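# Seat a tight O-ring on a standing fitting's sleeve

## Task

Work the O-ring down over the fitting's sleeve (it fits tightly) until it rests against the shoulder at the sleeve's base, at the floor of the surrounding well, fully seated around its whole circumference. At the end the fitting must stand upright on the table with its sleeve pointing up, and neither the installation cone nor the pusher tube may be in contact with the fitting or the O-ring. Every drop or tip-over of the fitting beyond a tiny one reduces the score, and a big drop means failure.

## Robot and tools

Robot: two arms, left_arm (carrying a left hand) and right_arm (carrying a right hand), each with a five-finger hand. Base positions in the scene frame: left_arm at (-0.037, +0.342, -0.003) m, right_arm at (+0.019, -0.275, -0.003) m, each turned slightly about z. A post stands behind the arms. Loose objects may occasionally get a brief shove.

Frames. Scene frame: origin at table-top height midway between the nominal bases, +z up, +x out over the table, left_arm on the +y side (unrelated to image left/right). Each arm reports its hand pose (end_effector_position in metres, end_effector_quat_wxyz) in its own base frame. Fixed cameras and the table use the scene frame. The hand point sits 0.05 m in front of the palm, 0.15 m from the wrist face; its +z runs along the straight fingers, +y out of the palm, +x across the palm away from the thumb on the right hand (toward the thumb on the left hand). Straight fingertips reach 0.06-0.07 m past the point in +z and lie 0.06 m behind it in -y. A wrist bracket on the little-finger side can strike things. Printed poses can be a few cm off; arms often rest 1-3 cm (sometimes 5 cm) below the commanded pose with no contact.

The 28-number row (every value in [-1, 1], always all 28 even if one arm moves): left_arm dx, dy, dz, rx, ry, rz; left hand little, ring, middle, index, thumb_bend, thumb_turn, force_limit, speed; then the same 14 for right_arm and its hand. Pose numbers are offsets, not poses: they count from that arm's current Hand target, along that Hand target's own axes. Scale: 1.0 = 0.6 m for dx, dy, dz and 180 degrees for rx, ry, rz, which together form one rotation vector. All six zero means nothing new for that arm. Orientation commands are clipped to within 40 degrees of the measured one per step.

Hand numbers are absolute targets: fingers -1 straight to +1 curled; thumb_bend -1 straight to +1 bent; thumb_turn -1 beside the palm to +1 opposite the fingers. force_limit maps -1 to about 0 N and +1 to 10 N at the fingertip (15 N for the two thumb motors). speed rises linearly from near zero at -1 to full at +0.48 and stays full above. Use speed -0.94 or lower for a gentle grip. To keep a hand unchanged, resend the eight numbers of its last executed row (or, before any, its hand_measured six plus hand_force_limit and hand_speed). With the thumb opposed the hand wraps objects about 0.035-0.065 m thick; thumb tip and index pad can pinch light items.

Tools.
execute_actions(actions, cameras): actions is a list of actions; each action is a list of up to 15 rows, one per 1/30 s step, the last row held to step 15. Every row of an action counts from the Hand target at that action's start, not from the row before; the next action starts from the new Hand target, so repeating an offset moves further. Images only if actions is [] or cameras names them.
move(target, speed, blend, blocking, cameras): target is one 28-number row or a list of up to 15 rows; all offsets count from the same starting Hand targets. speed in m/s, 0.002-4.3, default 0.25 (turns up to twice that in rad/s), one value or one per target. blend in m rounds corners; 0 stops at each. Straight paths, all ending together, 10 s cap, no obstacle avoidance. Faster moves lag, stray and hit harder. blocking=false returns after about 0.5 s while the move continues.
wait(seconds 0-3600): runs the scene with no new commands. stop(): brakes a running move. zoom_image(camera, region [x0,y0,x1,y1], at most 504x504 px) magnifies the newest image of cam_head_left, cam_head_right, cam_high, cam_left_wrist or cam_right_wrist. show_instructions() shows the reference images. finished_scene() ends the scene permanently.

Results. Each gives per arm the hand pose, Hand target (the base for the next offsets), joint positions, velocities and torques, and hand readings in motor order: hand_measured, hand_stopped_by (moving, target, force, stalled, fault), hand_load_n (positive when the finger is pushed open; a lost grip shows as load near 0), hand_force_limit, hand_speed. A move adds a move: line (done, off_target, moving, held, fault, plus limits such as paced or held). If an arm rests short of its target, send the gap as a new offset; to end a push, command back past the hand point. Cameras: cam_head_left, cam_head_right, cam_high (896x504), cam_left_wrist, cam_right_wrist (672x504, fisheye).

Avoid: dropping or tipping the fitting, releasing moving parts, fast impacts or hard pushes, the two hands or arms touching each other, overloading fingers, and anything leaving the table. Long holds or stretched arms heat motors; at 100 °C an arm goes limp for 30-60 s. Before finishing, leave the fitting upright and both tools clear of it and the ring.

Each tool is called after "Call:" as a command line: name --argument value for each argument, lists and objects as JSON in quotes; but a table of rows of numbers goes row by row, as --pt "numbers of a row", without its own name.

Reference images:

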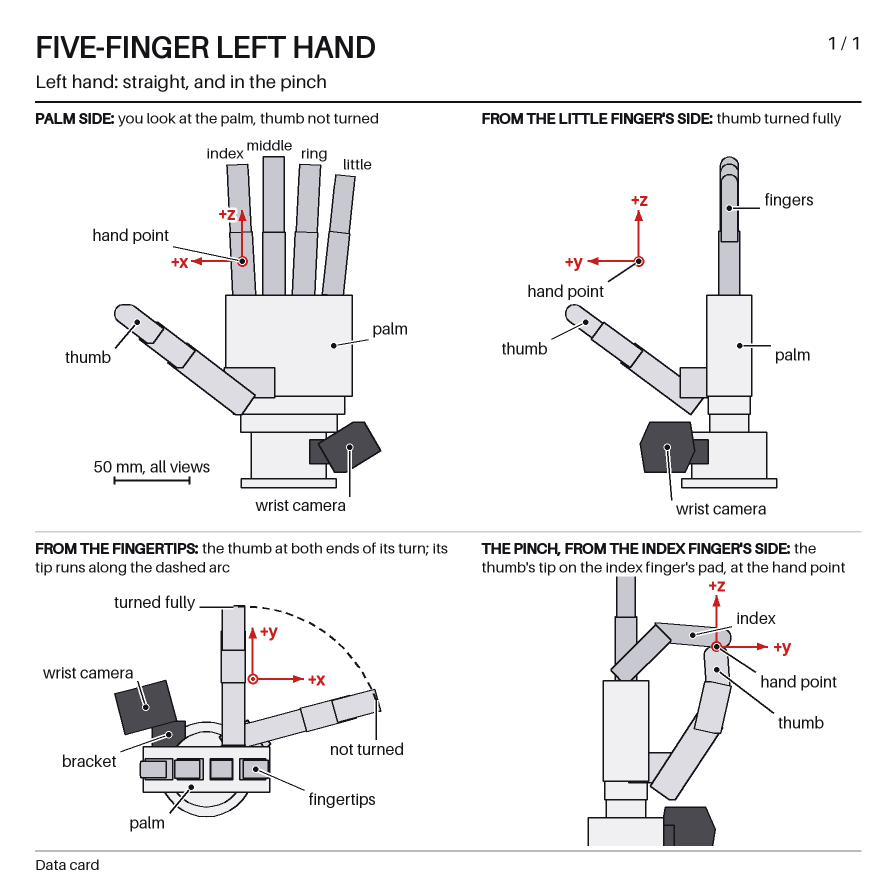

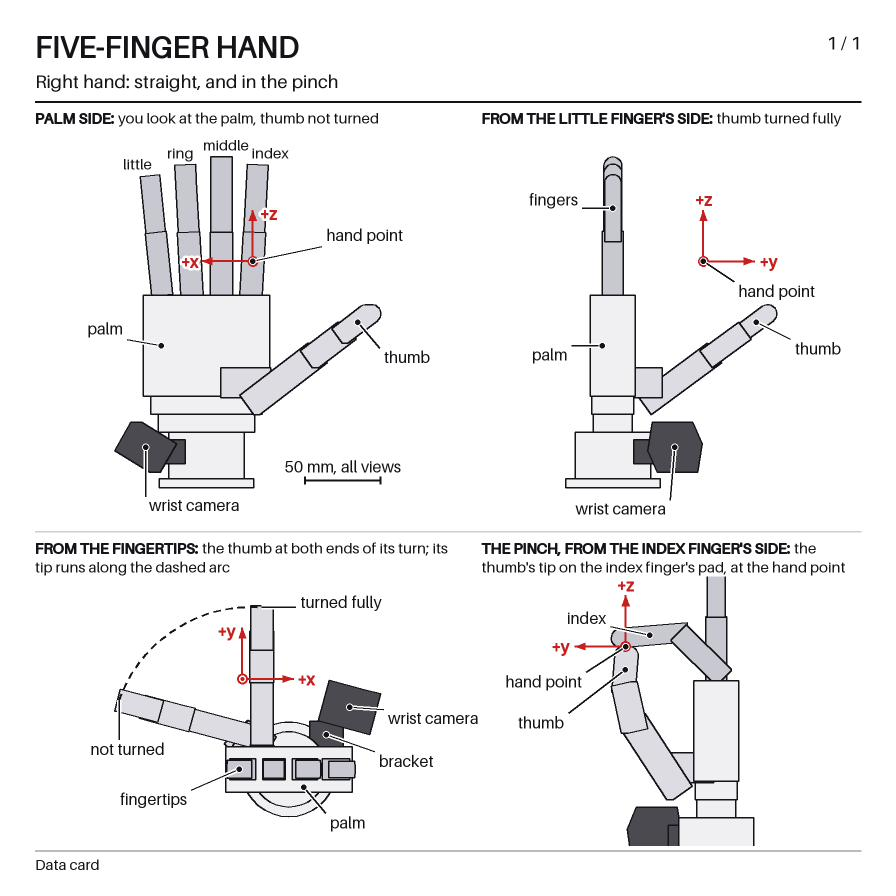

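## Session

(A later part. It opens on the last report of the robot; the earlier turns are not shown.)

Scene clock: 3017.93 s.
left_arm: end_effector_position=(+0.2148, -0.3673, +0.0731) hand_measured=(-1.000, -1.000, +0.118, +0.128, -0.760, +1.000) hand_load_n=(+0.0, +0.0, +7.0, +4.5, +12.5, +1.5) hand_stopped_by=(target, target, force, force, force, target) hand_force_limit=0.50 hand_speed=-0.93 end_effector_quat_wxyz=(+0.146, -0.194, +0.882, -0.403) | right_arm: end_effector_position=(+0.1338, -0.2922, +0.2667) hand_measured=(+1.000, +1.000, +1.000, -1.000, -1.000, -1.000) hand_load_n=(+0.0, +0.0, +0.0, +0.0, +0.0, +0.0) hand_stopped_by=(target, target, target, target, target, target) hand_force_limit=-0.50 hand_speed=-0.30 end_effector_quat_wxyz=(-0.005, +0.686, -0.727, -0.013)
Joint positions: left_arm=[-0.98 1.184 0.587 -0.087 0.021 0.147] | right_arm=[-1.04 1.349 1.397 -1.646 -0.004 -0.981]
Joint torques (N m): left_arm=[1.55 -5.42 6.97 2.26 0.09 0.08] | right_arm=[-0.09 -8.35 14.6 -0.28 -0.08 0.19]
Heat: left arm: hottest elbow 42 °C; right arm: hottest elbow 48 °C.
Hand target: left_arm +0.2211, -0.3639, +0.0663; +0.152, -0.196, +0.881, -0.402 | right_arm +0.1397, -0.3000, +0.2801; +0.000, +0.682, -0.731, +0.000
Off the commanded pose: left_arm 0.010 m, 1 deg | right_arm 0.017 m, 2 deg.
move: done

Call:
move --pt "0.0007 0.0051 0.0042 0 0 0 -1 -1 0.45 0.45 0.05 1 0.5 -0.93 0 0 0 0 0 0 1 1 1 -1 -1 -1 -0.5 -0.3" --speed 0.03 --cameras '["cam_left_wrist"]'

Call:
zoom_image --camera "cam_left_wrist" --region '[80, 190, 400, 420]'

Scene clock: 3024.93 s.
left_arm: end_effector_position=(+0.2148, -0.3673, +0.0724) hand_measured=(-1.000, -1.000, +0.118, +0.128, -0.760, +1.000) hand_load_n=(+0.0, +0.0, +7.0, +4.0, +12.5, +0.5) hand_stopped_by=(target, target, force, force, force, target) hand_force_limit=0.50 hand_speed=-0.93 end_effector_quat_wxyz=(+0.146, -0.194, +0.881, -0.405) | right_arm: end_effector_position=(+0.1338, -0.2922, +0.2667) hand_measured=(+1.000, +1.000, +1.000, -1.000, -1.000, -1.000) hand_load_n=(+0.0, +0.0, +0.0, +0.0, +0.0, +0.0) hand_stopped_by=(target, target, target, target, target, target) hand_force_limit=-0.50 hand_speed=-0.30 end_effector_quat_wxyz=(-0.005, +0.686, -0.727, -0.013)
Joint positions: left_arm=[-0.98 1.184 0.582 -0.078 0.021 0.147] | right_arm=[-1.04 1.349 1.397 -1.646 -0.004 -0.981]
Joint torques (N m): left_arm=[1.67 -5.07 6.79 2.54 0.07 0.09] | right_arm=[-0.03 -8.29 14.53 -0.38 -0.08 0.18]
Heat: left arm: hottest elbow 42 °C; right arm: hottest elbow 48 °C.
Hand target: left_arm +0.2212, -0.3639, +0.0623; +0.152, -0.196, +0.881, -0.402 | right_arm +0.1397, -0.3000, +0.2801; +0.000, +0.682, -0.731, +0.000
Off the commanded pose: left_arm 0.012 m, 1 deg | right_arm 0.017 m, 2 deg.
move: off_target (left_arm)
cam_left_wrist: T_world_to_cam=[[0.04006, -0.70461, 0.70847, -0.3191], [-0.99863, -0.05215, 0.00459, 0.21374], [0.03371, -0.70768, -0.70573, -0.10294]] pos_world=[0.2297, -0.28654, 0.15244]

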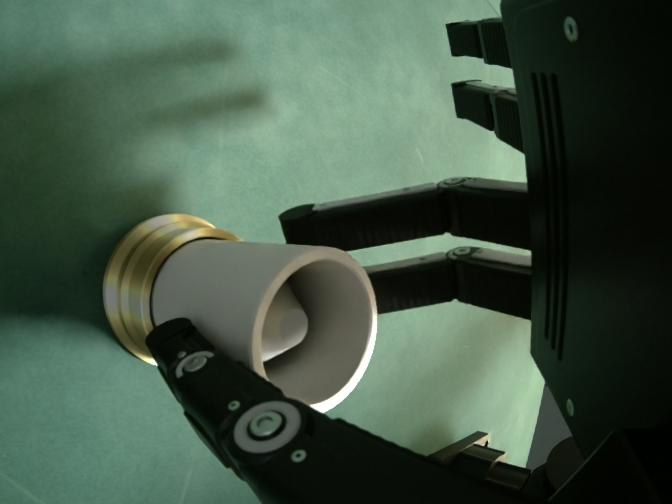

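Scaled by 1.575 from the camera's image (finer frame: 960x720).

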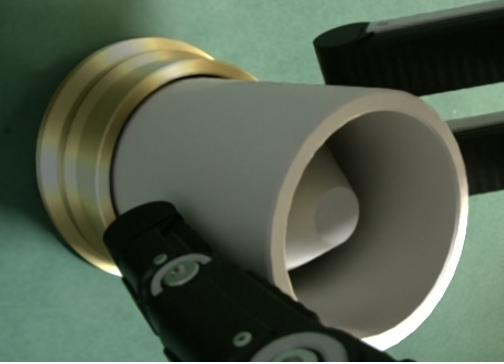

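Call:
move --pt "0.0018 0.0128 0.0105 0 0 0 -1 -1 0.45 0.45 0.05 1 0.5 -0.93 0 0 0 0 0 0 1 1 1 -1 -1 -1 -0.5 -0.3" --speed 0.04 --cameras '["cam_left_wrist", "cam_high"]'

Call:
zoom_image --camera "cam_left_wrist" --region '[80, 190, 400, 420]'

Call:
zoom_image --camera "cam_high" --region '[585, 225, 630, 275]'

Scene clock: 3032.43 s.
left_arm: end_effector_position=(+0.2155, -0.3677, +0.0712) hand_measured=(-1.000, -1.000, +0.118, +0.130, -0.760, +1.000) hand_load_n=(+0.0, +0.0, +4.0, +1.5, +15.0, +0.0) hand_stopped_by=(target, target, force, force, force, target) hand_force_limit=0.50 hand_speed=-0.93 end_effector_quat_wxyz=(+0.149, -0.194, +0.878, -0.412) | right_arm: end_effector_position=(+0.1338, -0.2922, +0.2667) hand_measured=(+1.000, +1.000, +1.000, -1.000, -1.000, -1.000) hand_load_n=(+0.0, +0.0, +0.0, +0.0, +0.0, +0.0) hand_stopped_by=(target, target, target, target, target, target) hand_force_limit=-0.50 hand_speed=-0.30 end_effector_quat_wxyz=(-0.005, +0.686, -0.727, -0.013)
Joint positions: left_arm=[-0.978 1.184 0.57 -0.051 0.023 0.147] | right_arm=[-1.04 1.349 1.397 -1.646 -0.004 -0.981]
Joint torques (N m): left_arm=[1.61 -3.55 6.41 2.77 0.02 0.07] | right_arm=[-0.03 -8.41 14.54 -0.2 -0.09 0.17]
Heat: left arm: hottest elbow 41 °C; right arm: hottest elbow 48 °C.
Hand target: left_arm +0.2212, -0.3638, +0.0523; +0.152, -0.196, +0.881, -0.402 | right_arm +0.1397, -0.3000, +0.2801; +0.000, +0.682, -0.731, +0.000
Off the commanded pose: left_arm 0.020 m, 1 deg | right_arm 0.017 m, 2 deg.
move: off_target (left_arm)
cam_left_wrist: T_world_to_cam=[[0.03469, -0.69512, 0.71805, -0.31447], [-0.99862, -0.05245, -0.00253, 0.21477], [0.03942, -0.71697, -0.69599, -0.10948]] pos_world=[0.2297, -0.28583, 0.15015]
Images, in order (width x height): cam_high 896x504, cam_left_wrist 672x504.

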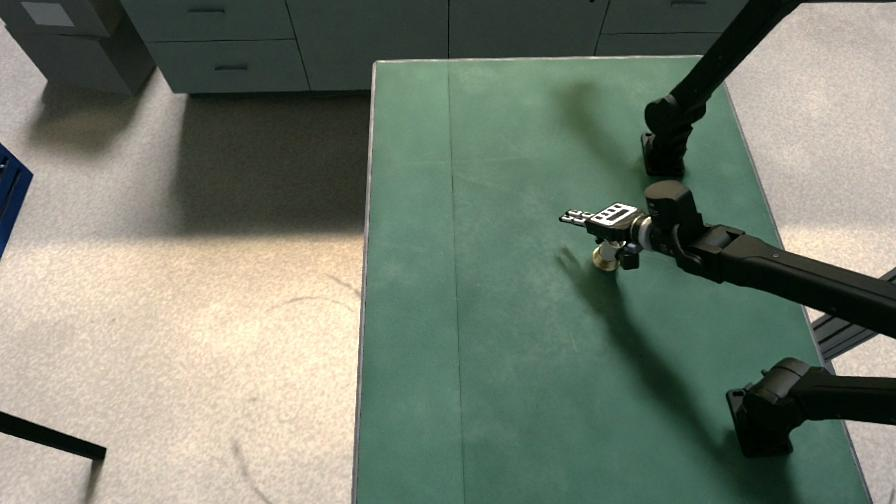

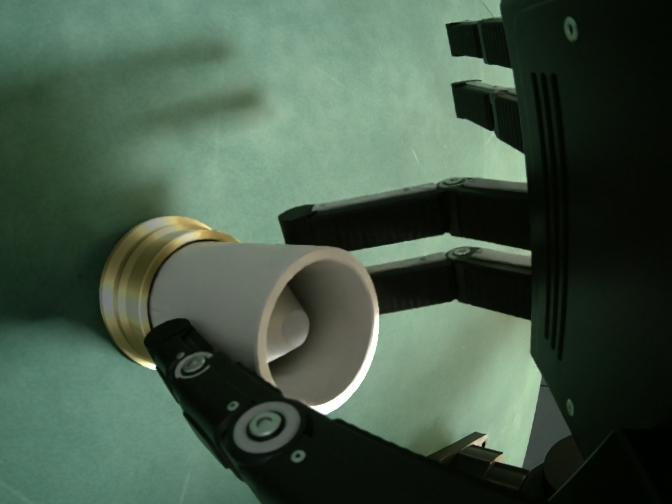

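Scaled by 1.575 from the camera's image (finer frame: 960x720).

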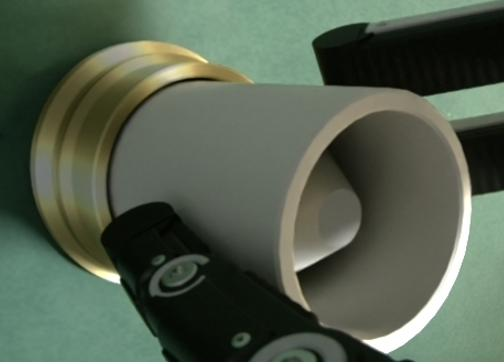

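Scaled by 10.080 from the camera's image (finer frame: 1280x720).

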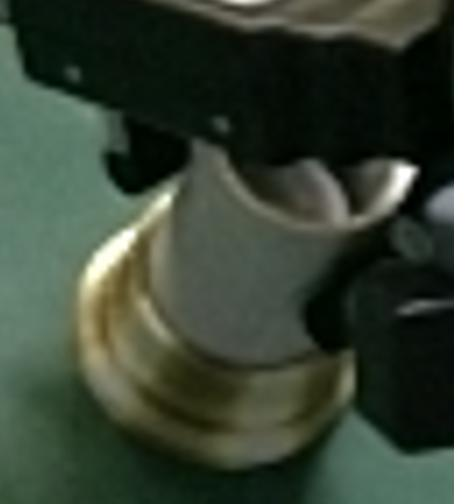

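Call:
move --pt "-0.0036 -0.0225 -0.0192 0 0 0 -1 -1 0.45 0.45 0.05 1 0.5 -0.93 0 0 0 0 0 0 1 1 1 -1 -1 -1 -0.5 -0.3" --speed 0.04

Scene clock: 3095.47 s.
left_arm: end_effector_position=(+0.2152, -0.3672, +0.0713) hand_measured=(-1.000, -1.000, +0.118, +0.130, -0.760, +1.000) hand_load_n=(+0.0, +0.0, +5.5, +4.0, +13.0, +1.0) hand_stopped_by=(target, target, force, force, force, target) hand_force_limit=0.50 hand_speed=-0.93 end_effector_quat_wxyz=(+0.148, -0.194, +0.878, -0.411) | right_arm: end_effector_position=(+0.1338, -0.2922, +0.2667) hand_measured=(+1.000, +1.000, +1.000, -1.000, -1.000, -1.000) hand_load_n=(+0.0, +0.0, +0.0, +0.0, -0.5, +0.0) hand_stopped_by=(target, target, target, target, target, target) hand_force_limit=-0.50 hand_speed=-0.30 end_effector_quat_wxyz=(-0.005, +0.686, -0.727, -0.013)
Joint positions: left_arm=[-0.978 1.182 0.57 -0.054 0.023 0.147] | right_arm=[-1.04 1.349 1.397 -1.646 -0.004 -0.981]
Joint torques (N m): left_arm=[1.73 -5.71 8.7 0.55 0.04 0.09] | right_arm=[0.56 -8.12 14.49 -0.32 -0.11 0.14]
Heat: left arm: hottest elbow 41 °C; right arm: hottest elbow 49 °C.
Hand target: left_arm +0.2212, -0.3635, +0.0702; +0.152, -0.196, +0.881, -0.402 | right_arm +0.1397, -0.3000, +0.2801; +0.000, +0.682, -0.731, +0.000
Off the commanded pose: left_arm 0.007 m, 1 deg | right_arm 0.017 m, 2 deg.
move: done

Call:
move --pt "0 0 0 0 0 0 -1 -1 -0.45 -0.45 -1 1 0.1 -0.6 0 0 0 0 0 0 1 1 1 -1 -1 -1 -0.5 -0.3" --speed 0.04 --cameras '["cam_left_wrist", "cam_high"]'

Call:
zoom_image --camera "cam_left_wrist" --region '[80, 190, 400, 420]'

Call:
zoom_image --camera "cam_high" --region '[585, 225, 630, 275]'

Scene clock: 3104.90 s.
left_arm: end_effector_position=(+0.2139, -0.3653, +0.0695) hand_measured=(-1.000, -1.000, -0.450, -0.450, -1.000, +1.000) hand_load_n=(+0.0, +0.0, +0.0, +0.0, +0.0, +0.0) hand_stopped_by=(target, target, target, target, target, target) hand_force_limit=0.10 hand_speed=-0.60 end_effector_quat_wxyz=(+0.147, -0.194, +0.880, -0.407) | right_arm: end_effector_position=(+0.1338, -0.2922, +0.2667) hand_measured=(+1.000, +1.000, +1.000, -1.000, -1.000, -1.000) hand_load_n=(+0.0, +0.0, +0.0, +0.0, +0.0, +0.0) hand_stopped_by=(target, target, target, target, target, target) hand_force_limit=-0.50 hand_speed=-0.30 end_effector_quat_wxyz=(-0.005, +0.686, -0.727, -0.013)
Joint positions: left_arm=[-0.978 1.182 0.57 -0.064 0.023 0.147] | right_arm=[-1.04 1.349 1.397 -1.646 -0.004 -0.981]
Joint torques (N m): left_arm=[1.61 -6.07 8.66 0.92 0.04 0.08] | right_arm=[0.09 -8.29 14.52 -0.35 -0.09 0.16]
Heat: left arm: hottest elbow 41 °C; right arm: hottest elbow 49 °C.
Hand target: left_arm +0.2212, -0.3635, +0.0702; +0.152, -0.196, +0.881, -0.402 | right_arm +0.1397, -0.3000, +0.2801; +0.000, +0.682, -0.731, +0.000
Off the commanded pose: left_arm 0.008 m, 1 deg | right_arm 0.017 m, 2 deg.
move: done
cam_left_wrist: T_world_to_cam=[[0.03958, -0.70239, 0.71069, -0.31476], [-0.99862, -0.05245, 0.00379, 0.21282], [0.03461, -0.70986, -0.7035, -0.10469]] pos_world=[0.22861, -0.28424, 0.14924]
Images, in order (width x height): cam_high 896x504, cam_left_wrist 672x504.

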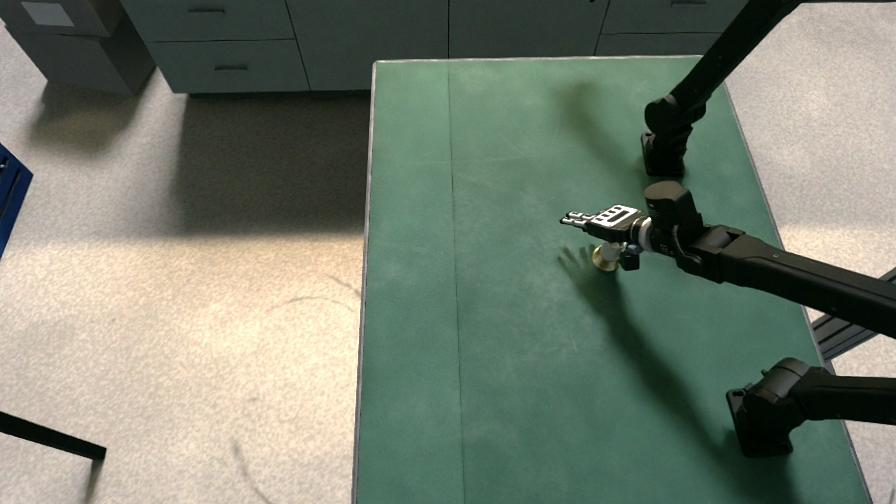

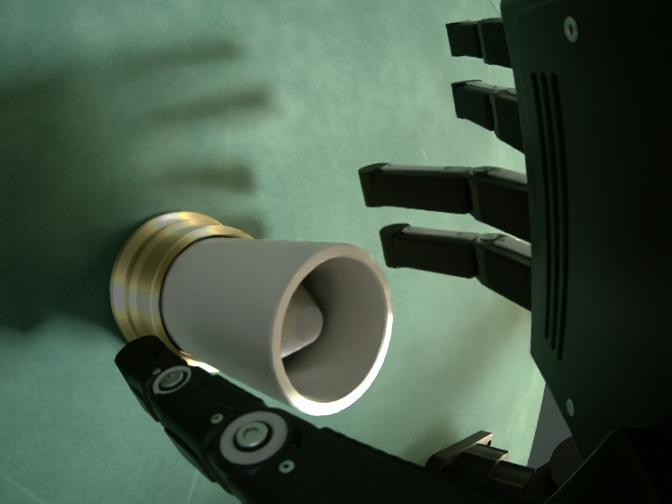

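Scaled by 1.575 from the camera's image (finer frame: 960x720).

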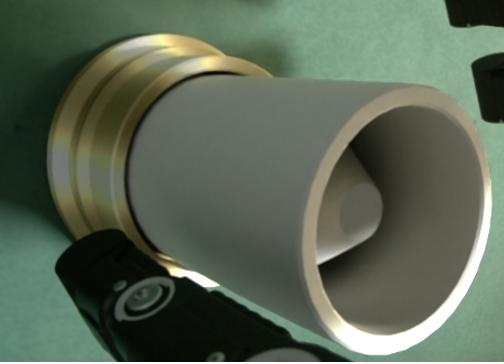

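Scaled by 10.080 from the camera's image (finer frame: 1280x720).

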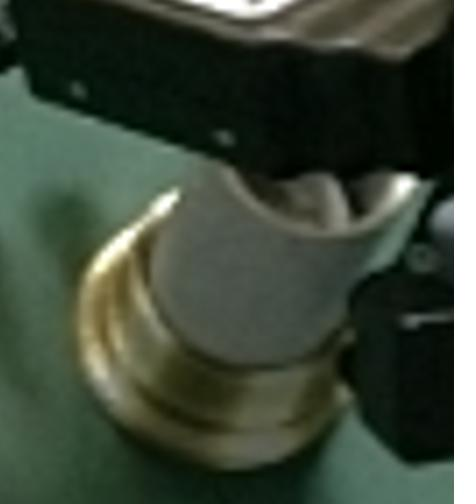

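Call:
move --pt "-0.0200 -0.1650 -0.1122 0 0 0 -1 -1 -0.45 -0.45 -1 1 0.1 -0.6 0 0 0 0 0 0 1 1 1 -1 -1 -1 -0.5 -0.3" --speed 0.1 --cameras '["cam_left_wrist", "cam_high", "cam_head_left"]'

Call:
zoom_image --camera "cam_left_wrist" --region '[40, 180, 400, 430]'

Call:
zoom_image --camera "cam_high" --region '[585, 225, 630, 275]'

Call:
zoom_image --camera "cam_head_left" --region '[375, 315, 425, 365]'

Scene clock: 3116.77 s.
left_arm: end_effector_position=(+0.2133, -0.3634, +0.1603) hand_measured=(-1.000, -1.000, -0.450, -0.450, -1.000, +1.000) hand_load_n=(+0.0, +0.0, +0.0, +0.0, +0.0, +0.0) hand_stopped_by=(target, target, target, target, target, target) hand_force_limit=0.10 hand_speed=-0.60 end_effector_quat_wxyz=(+0.138, -0.198, +0.892, -0.382) | right_arm: end_effector_position=(+0.1338, -0.2922, +0.2667) hand_measured=(+1.000, +1.000, +1.000, -1.000, -1.000, -1.000) hand_load_n=(+0.0, +0.0, +0.0, +0.0, +0.0, +0.0) hand_stopped_by=(target, target, target, target, target, target) hand_force_limit=-0.50 hand_speed=-0.30 end_effector_quat_wxyz=(-0.005, +0.686, -0.727, -0.013)
Joint positions: left_arm=[-0.978 1.066 0.78 -0.448 0.02 0.147] | right_arm=[-1.04 1.349 1.397 -1.646 -0.004 -0.981]
Joint torques (N m): left_arm=[0.91 -6.83 13.15 0.88 -0.08 0.03] | right_arm=[-0.03 -8.76 14.52 -0.31 -0.09 0.18]
Heat: left arm: hottest elbow 42 °C; right arm: hottest elbow 49 °C.
Hand target: left_arm +0.2251, -0.3736, +0.1900; +0.152, -0.196, +0.881, -0.402 | right_arm +0.1397, -0.3000, +0.2801; +0.000, +0.682, -0.731, +0.000
Off the commanded pose: left_arm 0.034 m, 3 deg | right_arm 0.017 m, 2 deg.
move: off_target (left_arm)
cam_left_wrist: T_world_to_cam=[[0.06212, -0.73565, 0.6745, -0.38901], [-0.99796, -0.05566, 0.03121, 0.20633], [0.01458, -0.67507, -0.73761, -0.01715]] pos_world=[0.23033, -0.28627, 0.2433]
Images, in order (width x height): cam_head_left 896x504, cam_high 896x504, cam_left_wrist 672x504.

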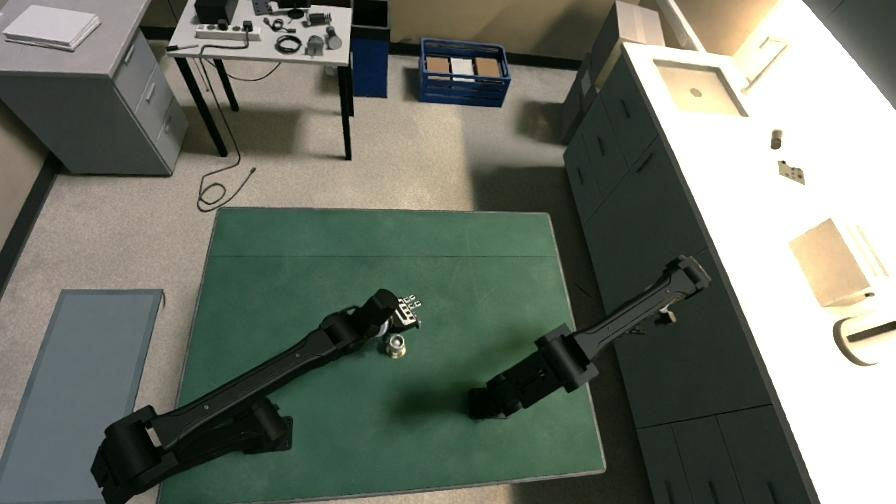

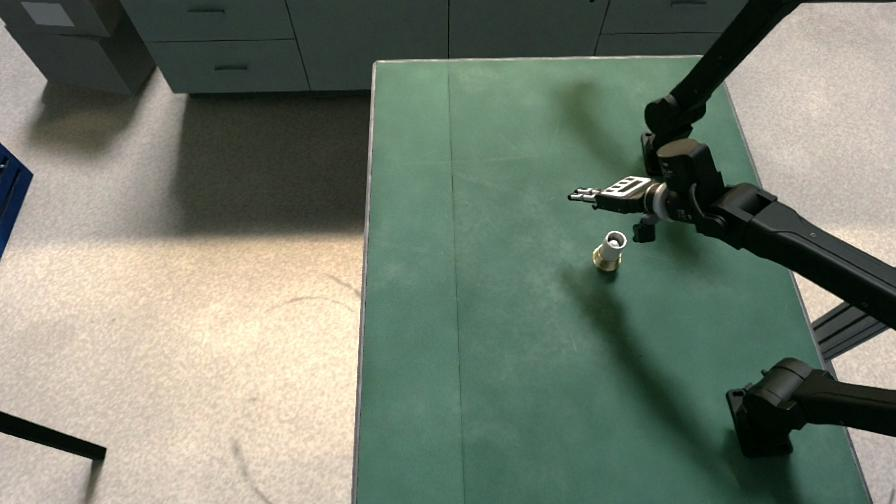

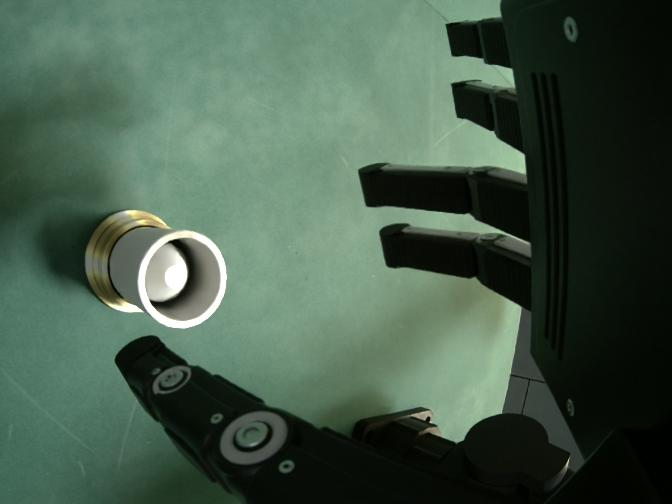

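Scaled by 1.400 from the camera's image (finer frame: 960x720).

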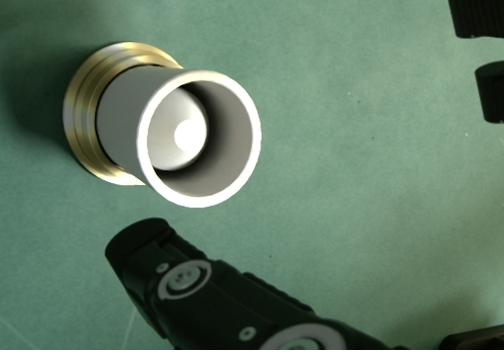

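Scaled by 10.080 from the camera's image (finer frame: 1280x720).

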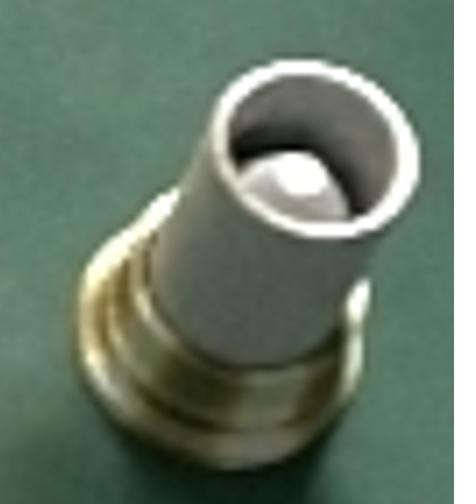

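Scaled by 10.080 from the camera's image (finer frame: 1280x720).

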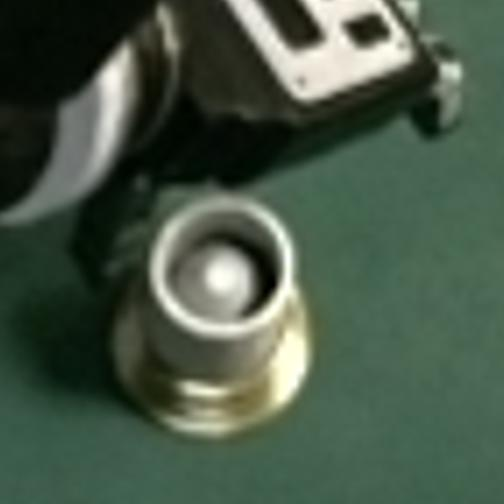

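Call:
move --pt "0.0472 0.0152 0.0657 0.2169 -0.0123 -0.0425 -1 -1 -1 -1 -1 -1 0.1 -0.3 0 0 0 0 0 0 1 1 1 -1 -1 -1 -0.5 -0.3" --speed 0.12 --cameras '["cam_left_wrist", "cam_high", "cam_head_left", "cam_head_right"]'

Scene clock: 3160.73 s.
left_arm: end_effector_position=(+0.2195, -0.4043, +0.1529) hand_measured=(-1.000, -1.000, -1.000, -1.000, -1.000, -1.000) hand_load_n=(+0.0, +0.0, +0.0, +0.0, +0.0, +0.0) hand_stopped_by=(target, target, target, target, target, target) hand_force_limit=0.10 hand_speed=-0.30 end_effector_quat_wxyz=(+0.206, -0.195, +0.686, -0.670) | right_arm: end_effector_position=(+0.1338, -0.2922, +0.2667) hand_measured=(+1.000, +1.000, +1.000, -1.000, -1.000, -1.000) hand_load_n=(+0.0, +0.0, +0.5, +0.0, +0.0, +0.0) hand_stopped_by=(target, target, target, target, target, target) hand_force_limit=-0.50 hand_speed=-0.30 end_effector_quat_wxyz=(-0.005, +0.686, -0.727, -0.013)
Joint positions: left_arm=[-1.017 1.181 0.326 0.838 -0.02 0.021] | right_arm=[-1.04 1.349 1.397 -1.646 -0.004 -0.981]
Joint torques (N m): left_arm=[0.38 -4.48 6.28 2.78 -0.08 -0.13] | right_arm=[0.09 -8.29 14.58 -0.28 -0.07 0.2]
Heat: left arm: hottest elbow 43 °C; right arm: hottest elbow 49 °C.
Hand target: left_arm +0.2150, -0.4070, +0.1550; +0.199, -0.199, +0.679, -0.678 | right_arm +0.1397, -0.3000, +0.2801; +0.000, +0.682, -0.731, +0.000
Off the commanded pose: left_arm 0.006 m, 2 deg | right_arm 0.017 m, 2 deg.
move: done
cam_left_wrist: T_world_to_cam=[[-0.17299, -0.17297, 0.96962, -0.18055], [-0.96569, -0.16381, -0.20151, 0.19525], [0.19368, -0.97121, -0.1387, -0.30088]] pos_world=[0.2156, -0.29146, 0.17267]
Images, in order (width x height): cam_head_left 896x504, cam_head_right 896x504, cam_high 896x504, cam_left_wrist 672x504.

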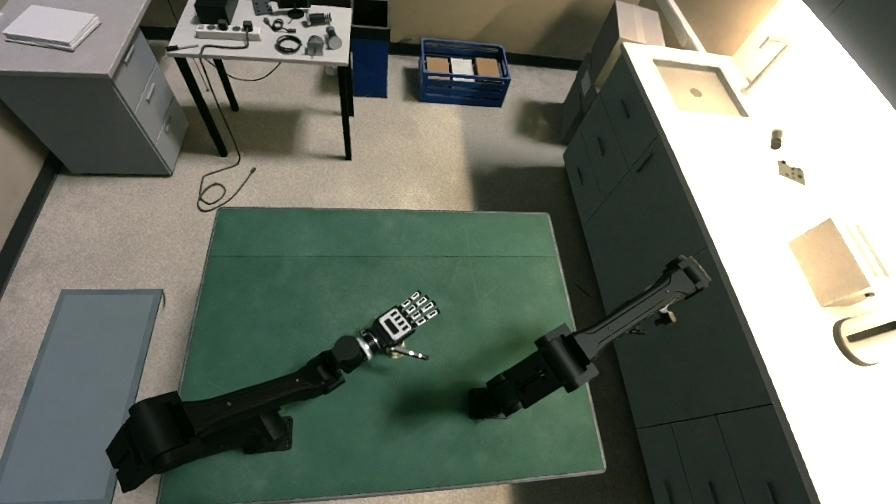

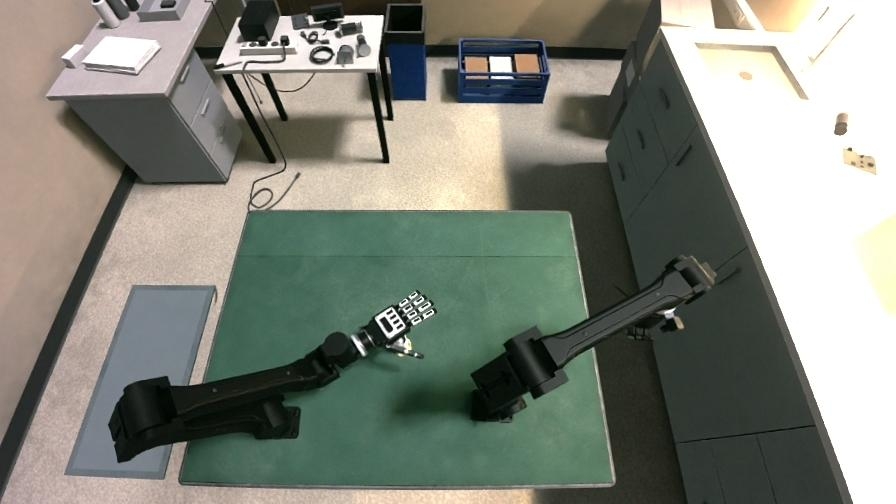

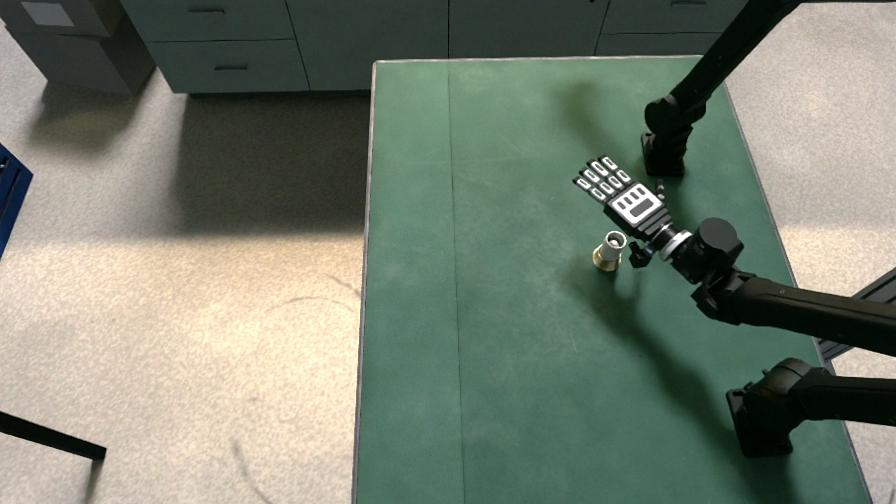

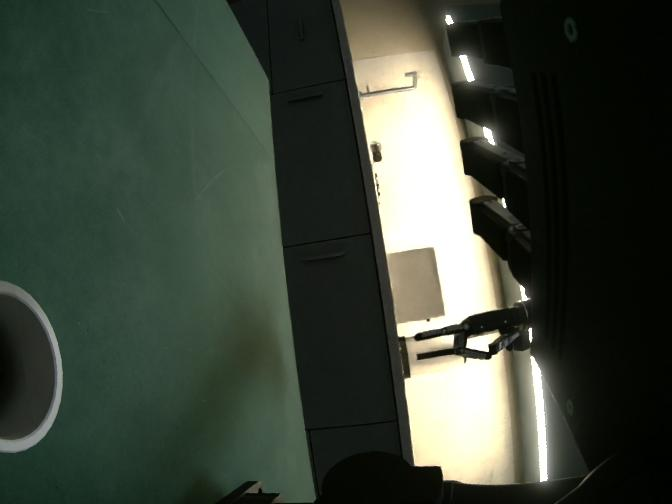

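Call:
move --pt "0.0097 0.1667 -0.0003 0 0 0 -1 -1 -1 -1 -1 -1 0.1 -0.3 0 0 0 0 0 0 1 1 1 -1 -1 -1 -0.5 -0.3" --speed 0.1 --cameras '["cam_left_wrist", "cam_high", "cam_head_left", "cam_head_right"]'

Call:
zoom_image --camera "cam_high" --region '[570, 190, 670, 290]'

Call:
zoom_image --camera "cam_head_left" --region '[350, 285, 450, 385]'

Scene clock: 3178.03 s.
left_arm: end_effector_position=(+0.2145, -0.4063, +0.0515) hand_measured=(-1.000, -1.000, -1.000, -1.000, -1.000, -1.000) hand_load_n=(+0.0, -0.5, +0.0, +0.0, +0.0, +0.0) hand_stopped_by=(target, target, target, target, target, target) hand_force_limit=0.10 hand_speed=-0.30 end_effector_quat_wxyz=(+0.206, -0.195, +0.686, -0.669) | right_arm: end_effector_position=(+0.1338, -0.2922, +0.2667) hand_measured=(+1.000, +1.000, +1.000, -1.000, -1.000, -1.000) hand_load_n=(+0.0, +0.0, +0.0, +0.0, +0.0, +0.0) hand_stopped_by=(target, target, target, target, target, target) hand_force_limit=-0.50 hand_speed=-0.30 end_effector_quat_wxyz=(-0.005, +0.686, -0.727, -0.013)
Joint positions: left_arm=[-1.038 1.709 0.268 1.422 -0.043 0.021] | right_arm=[-1.04 1.349 1.397 -1.646 -0.004 -0.981]
Joint torques (N m): left_arm=[0.32 -7.12 2.51 2.66 -0.07 -0.11] | right_arm=[0.15 -8.23 14.46 -0.32 -0.07 0.14]
Heat: left arm: hottest elbow 43 °C; right arm: hottest elbow 49 °C.
Hand target: left_arm +0.2101, -0.4099, +0.0550; +0.199, -0.199, +0.679, -0.678 | right_arm +0.1397, -0.3000, +0.2801; +0.000, +0.682, -0.731, +0.000
Off the commanded pose: left_arm 0.007 m, 2 deg | right_arm 0.017 m, 2 deg.
move: done
cam_left_wrist: T_world_to_cam=[[-0.17231, -0.17475, 0.96942, -0.08432], [-0.96552, -0.16502, -0.20136, 0.16911], [0.19516, -0.97069, -0.14029, -0.3159]] pos_world=[0.2104, -0.29347, 0.07147]
Images, in order (width x height): cam_head_left 896x504, cam_head_right 896x504, cam_high 896x504, cam_left_wrist 672x504.

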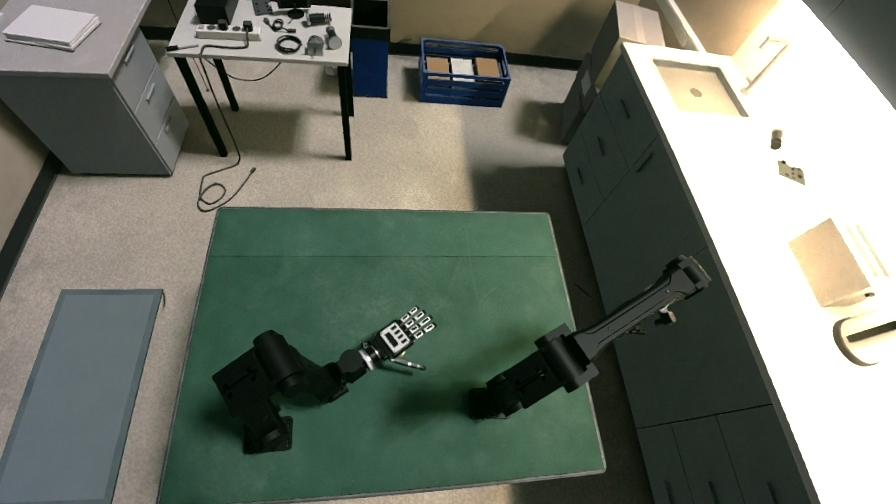

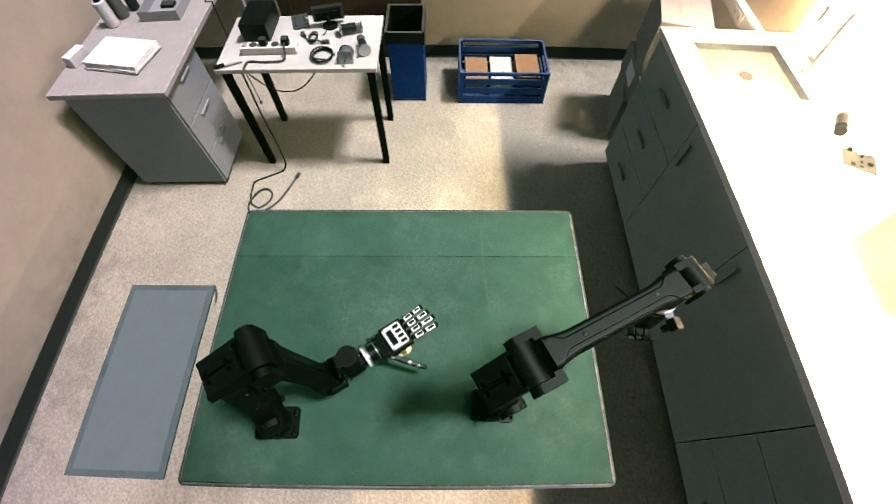

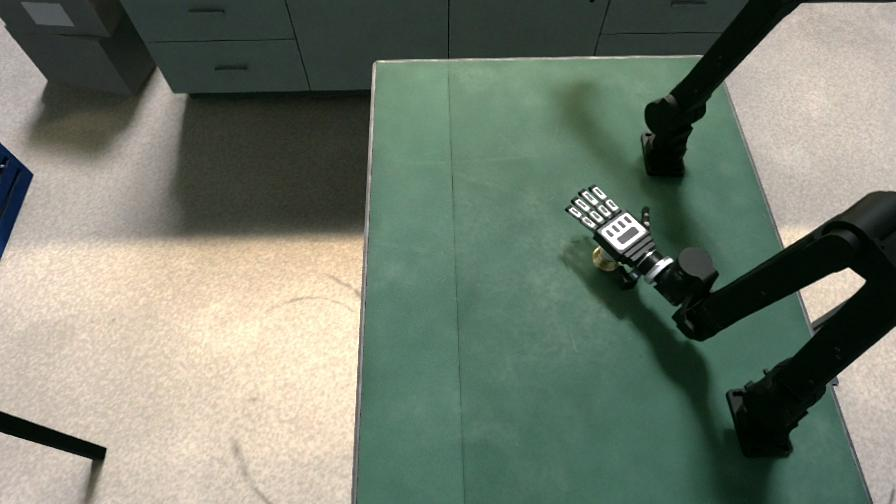

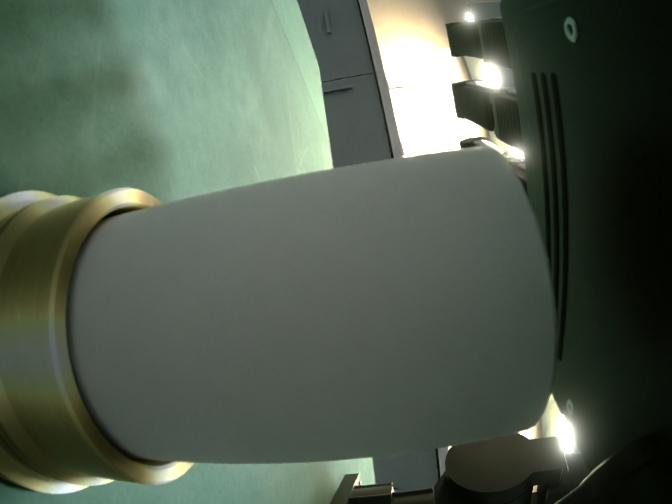

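Scaled by 5.040 from the camera's image (finer frame: 1280x720).

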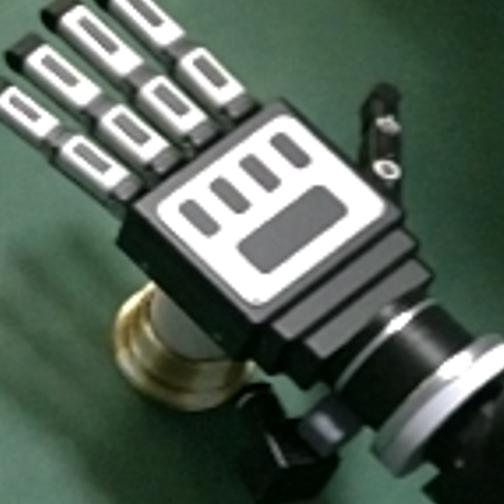

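Scaled by 5.040 from the camera's image (finer frame: 1280x720).

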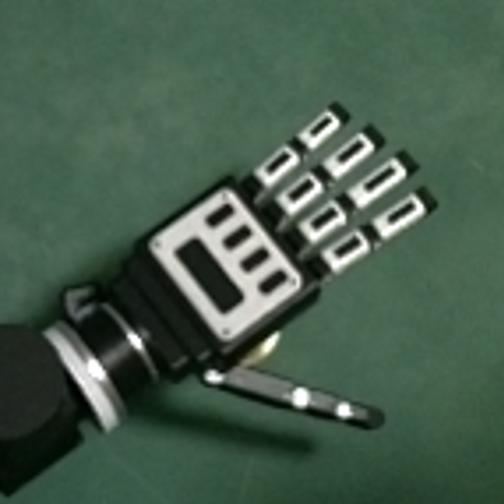

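Call:
move --pt "0 0.0250 0 0 0 0 -1 -1 -1 -1 -1 -1 0.1 -0.3 0 0 0 0 0 0 1 1 1 -1 -1 -1 -0.5 -0.3" --speed 0.05 --cameras '["cam_left_wrist"]'

Scene clock: 3186.60 s.
left_arm: end_effector_position=(+0.2145, -0.4045, +0.0375) hand_measured=(-1.000, -1.000, -1.000, -1.000, -1.000, -1.000) hand_load_n=(+0.0, +0.0, +0.0, +0.0, +0.0, +0.0) hand_stopped_by=(target, target, target, target, target, target) hand_force_limit=0.10 hand_speed=-0.30 end_effector_quat_wxyz=(+0.208, -0.197, +0.686, -0.669) | right_arm: end_effector_position=(+0.1338, -0.2922, +0.2667) hand_measured=(+1.000, +1.000, +1.000, -1.000, -1.000, -1.000) hand_load_n=(+0.0, +0.0, +0.0, +0.0, +0.0, +0.0) hand_stopped_by=(target, target, target, target, target, target) hand_force_limit=-0.50 hand_speed=-0.30 end_effector_quat_wxyz=(-0.005, +0.686, -0.727, -0.013)
Joint positions: left_arm=[-1.038 1.794 0.268 1.509 -0.048 0.021] | right_arm=[-1.04 1.349 1.397 -1.646 -0.004 -0.981]
Joint torques (N m): left_arm=[0.32 -7.12 2.21 2.56 -0.06 -0.12] | right_arm=[-0.38 -8 14.46 -0.29 -0.07 0.19]
Heat: left arm: hottest elbow 42 °C; right arm: hottest elbow 49 °C.
Hand target: left_arm +0.2101, -0.4099, +0.0400; +0.199, -0.199, +0.679, -0.678 | right_arm +0.1397, -0.3000, +0.2801; +0.000, +0.682, -0.731, +0.000
Off the commanded pose: left_arm 0.007 m, 2 deg | right_arm 0.017 m, 2 deg.
move: done
cam_left_wrist: T_world_to_cam=[[-0.17229, -0.1743, 0.9695, -0.0702], [-0.96458, -0.16974, -0.20193, 0.16452], [0.19976, -0.96995, -0.13888, -0.31689]] pos_world=[0.2099, -0.29167, 0.05727]

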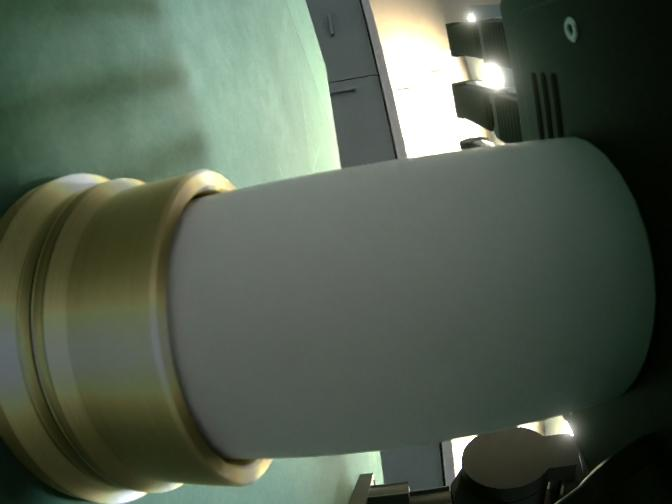

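Call:
move --pt "0 0.0083 0 0 0 0 -1 -1 -1 -1 -1 -1 0.1 -0.3 0 0 0 0 0 0 1 1 1 -1 -1 -1 -0.5 -0.3" --speed 0.03 --cameras '["cam_left_wrist"]'

Scene clock: 3208.73 s.
left_arm: end_effector_position=(+0.2149, -0.4047, +0.0380) hand_measured=(-1.000, -1.000, -1.000, -1.000, -1.000, -1.000) hand_load_n=(+0.0, +0.0, +0.0, +0.0, +0.0, +0.0) hand_stopped_by=(target, target, target, target, target, target) hand_force_limit=0.10 hand_speed=-0.30 end_effector_quat_wxyz=(+0.210, -0.196, +0.680, -0.675) | right_arm: end_effector_position=(+0.1338, -0.2922, +0.2667) hand_measured=(+1.000, +1.000, +1.000, -1.000, -1.000, -1.000) hand_load_n=(+0.0, +0.0, +0.0, +0.0, -0.5, +0.0) hand_stopped_by=(target, target, target, target, target, target) hand_force_limit=-0.50 hand_speed=-0.30 end_effector_quat_wxyz=(-0.005, +0.686, -0.727, -0.013)
Joint positions: left_arm=[-1.038 1.816 0.268 1.546 -0.049 0.021] | right_arm=[-1.04 1.349 1.397 -1.646 -0.004 -0.981]
Joint torques (N m): left_arm=[0.38 -6.89 2.21 2.21 -0.06 -0.13] | right_arm=[0.15 -8.47 14.52 -0.47 -0.09 0.17]
Heat: left arm: hottest elbow 41 °C; right arm: hottest elbow 49 °C.
Hand target: left_arm +0.2101, -0.4099, +0.0350; +0.199, -0.199, +0.679, -0.678 | right_arm +0.1397, -0.3000, +0.2801; +0.000, +0.682, -0.731, +0.000
Off the commanded pose: left_arm 0.008 m, 1 deg | right_arm 0.017 m, 2 deg.
move: done
cam_left_wrist: T_world_to_cam=[[-0.17957, -0.16173, 0.97036, -0.06407], [-0.96274, -0.17388, -0.20714, 0.16311], [0.20223, -0.9714, -0.12448, -0.31878]] pos_world=[0.20999, -0.29166, 0.05628]

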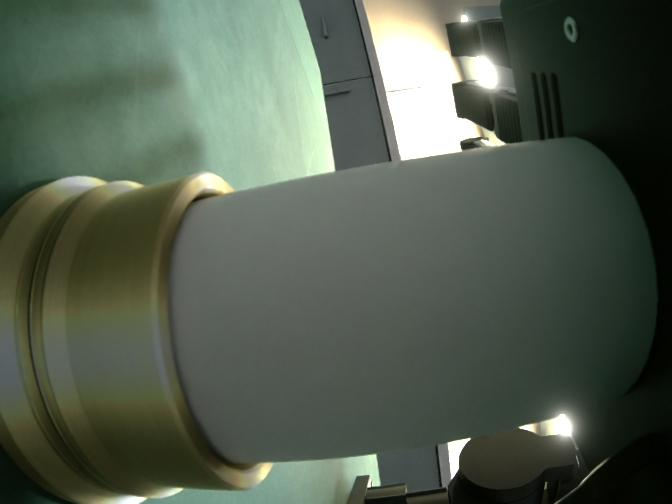

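Call:
move --pt "0 0.0167 0 0 0 0 -1 -1 -1 -1 -1 -1 0.1 -0.3 0 0 0 0 0 0 1 1 1 -1 -1 -1 -0.5 -0.3" --speed 0.03 --cameras '["cam_left_wrist"]'

Scene clock: 3212.93 s.
left_arm: end_effector_position=(+0.2159, -0.4057, +0.0385) hand_measured=(-1.000, -1.000, -1.000, -1.000, -1.000, -1.000) hand_load_n=(-0.5, +0.0, +0.0, -0.5, +0.0, -0.5) hand_stopped_by=(target, target, target, target, target, target) hand_force_limit=0.10 hand_speed=-0.30 end_effector_quat_wxyz=(+0.211, -0.196, +0.677, -0.678) | right_arm: end_effector_position=(+0.1338, -0.2922, +0.2667) hand_measured=(+1.000, +1.000, +1.000, -1.000, -1.000, -1.000) hand_load_n=(+0.0, +0.0, +0.5, +0.0, +0.0, +0.0) hand_stopped_by=(target, target, target, target, target, target) hand_force_limit=-0.50 hand_speed=-0.30 end_effector_quat_wxyz=(-0.005, +0.686, -0.727, -0.013)
Joint positions: left_arm=[-1.038 1.828 0.271 1.565 -0.051 0.021] | right_arm=[-1.04 1.349 1.397 -1.646 -0.004 -0.981]
Joint torques (N m): left_arm=[0.44 -6.07 2.43 1.58 -0.04 -0.13] | right_arm=[0.09 -8.29 14.5 -0.34 -0.06 0.15]
Heat: left arm: hottest elbow 40 °C; right arm: hottest elbow 49 °C.
Hand target: left_arm +0.2101, -0.4098, +0.0250; +0.199, -0.199, +0.679, -0.678 | right_arm +0.1397, -0.3000, +0.2801; +0.000, +0.682, -0.731, +0.000
Off the commanded pose: left_arm 0.015 m, 1 deg | right_arm 0.017 m, 2 deg.
joint read past its limit (left arm) — joint 4 (wrist pitch), upper limit.
joint sent to its limit (left arm) — joint 4 (wrist pitch), upper limit. The joint targets are off in position, not in orientation.
move: off_target (left_arm)
cam_left_wrist: T_world_to_cam=[[-0.18389, -0.15432, 0.97076, -0.06055], [-0.96148, -0.17703, -0.21028, 0.16251], [0.20431, -0.97203, -0.11582, -0.32095]] pos_world=[0.21069, -0.29255, 0.05578]

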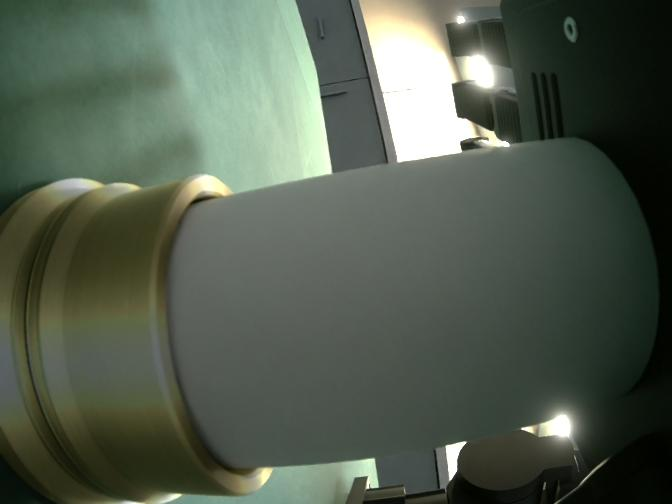

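Call:
move --pt "0 0.0200 0 -0.0287 0 0 -1 -1 -1 -1 -1 -1 0.1 -0.3 0 0 0 0 0 0 1 1 1 -1 -1 -1 -0.5 -0.3" --speed 0.04 --cameras '["cam_left_wrist"]'

Scene clock: 3226.27 s.
left_arm: end_effector_position=(+0.2175, -0.4074, +0.0369) hand_measured=(-1.000, -1.000, -1.000, -1.000, -1.000, -1.000) hand_load_n=(+0.0, +0.0, +0.0, +0.0, +0.0, +0.0) hand_stopped_by=(target, target, target, target, target, target) hand_force_limit=0.10 hand_speed=-0.30 end_effector_quat_wxyz=(+0.210, -0.199, +0.686, -0.668) | right_arm: end_effector_position=(+0.1338, -0.2922, +0.2667) hand_measured=(+1.000, +1.000, +1.000, -1.000, -1.000, -1.000) hand_load_n=(+0.0, +0.0, +0.0, +0.5, +0.0, +0.0) hand_stopped_by=(target, target, target, target, target, target) hand_force_limit=-0.50 hand_speed=-0.30 end_effector_quat_wxyz=(-0.005, +0.686, -0.727, -0.013)
Joint positions: left_arm=[-1.038 1.794 0.279 1.496 -0.054 0.021] | right_arm=[-1.04 1.349 1.397 -1.646 -0.004 -0.981]
Joint torques (N m): left_arm=[0.5 -6.18 2.55 -0.17 0.06 -0.16] | right_arm=[-0.26 -8.29 14.57 -0.38 -0.06 0.2]
Heat: left arm: hottest elbow 40 °C; right arm: hottest elbow 49 °C.
Hand target: left_arm +0.2101, -0.4098, +0.0130; +0.190, -0.208, +0.709, -0.647 | right_arm +0.1397, -0.3000, +0.2801; +0.000, +0.682, -0.731, +0.000
Off the commanded pose: left_arm 0.025 m, 4 deg | right_arm 0.017 m, 2 deg.
move: off_target (left_arm)
cam_left_wrist: T_world_to_cam=[[-0.16978, -0.17796, 0.96928, -0.07162], [-0.96383, -0.17505, -0.20097, 0.1645], [0.20544, -0.96834, -0.1418, -0.3209]] pos_world=[0.21231, -0.29469, 0.05697]

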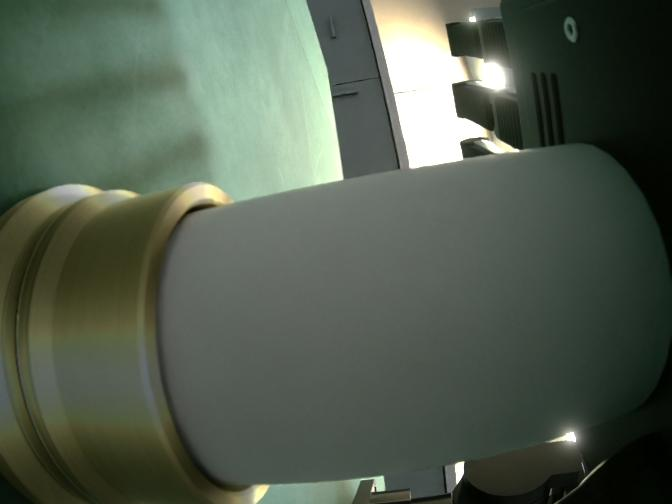

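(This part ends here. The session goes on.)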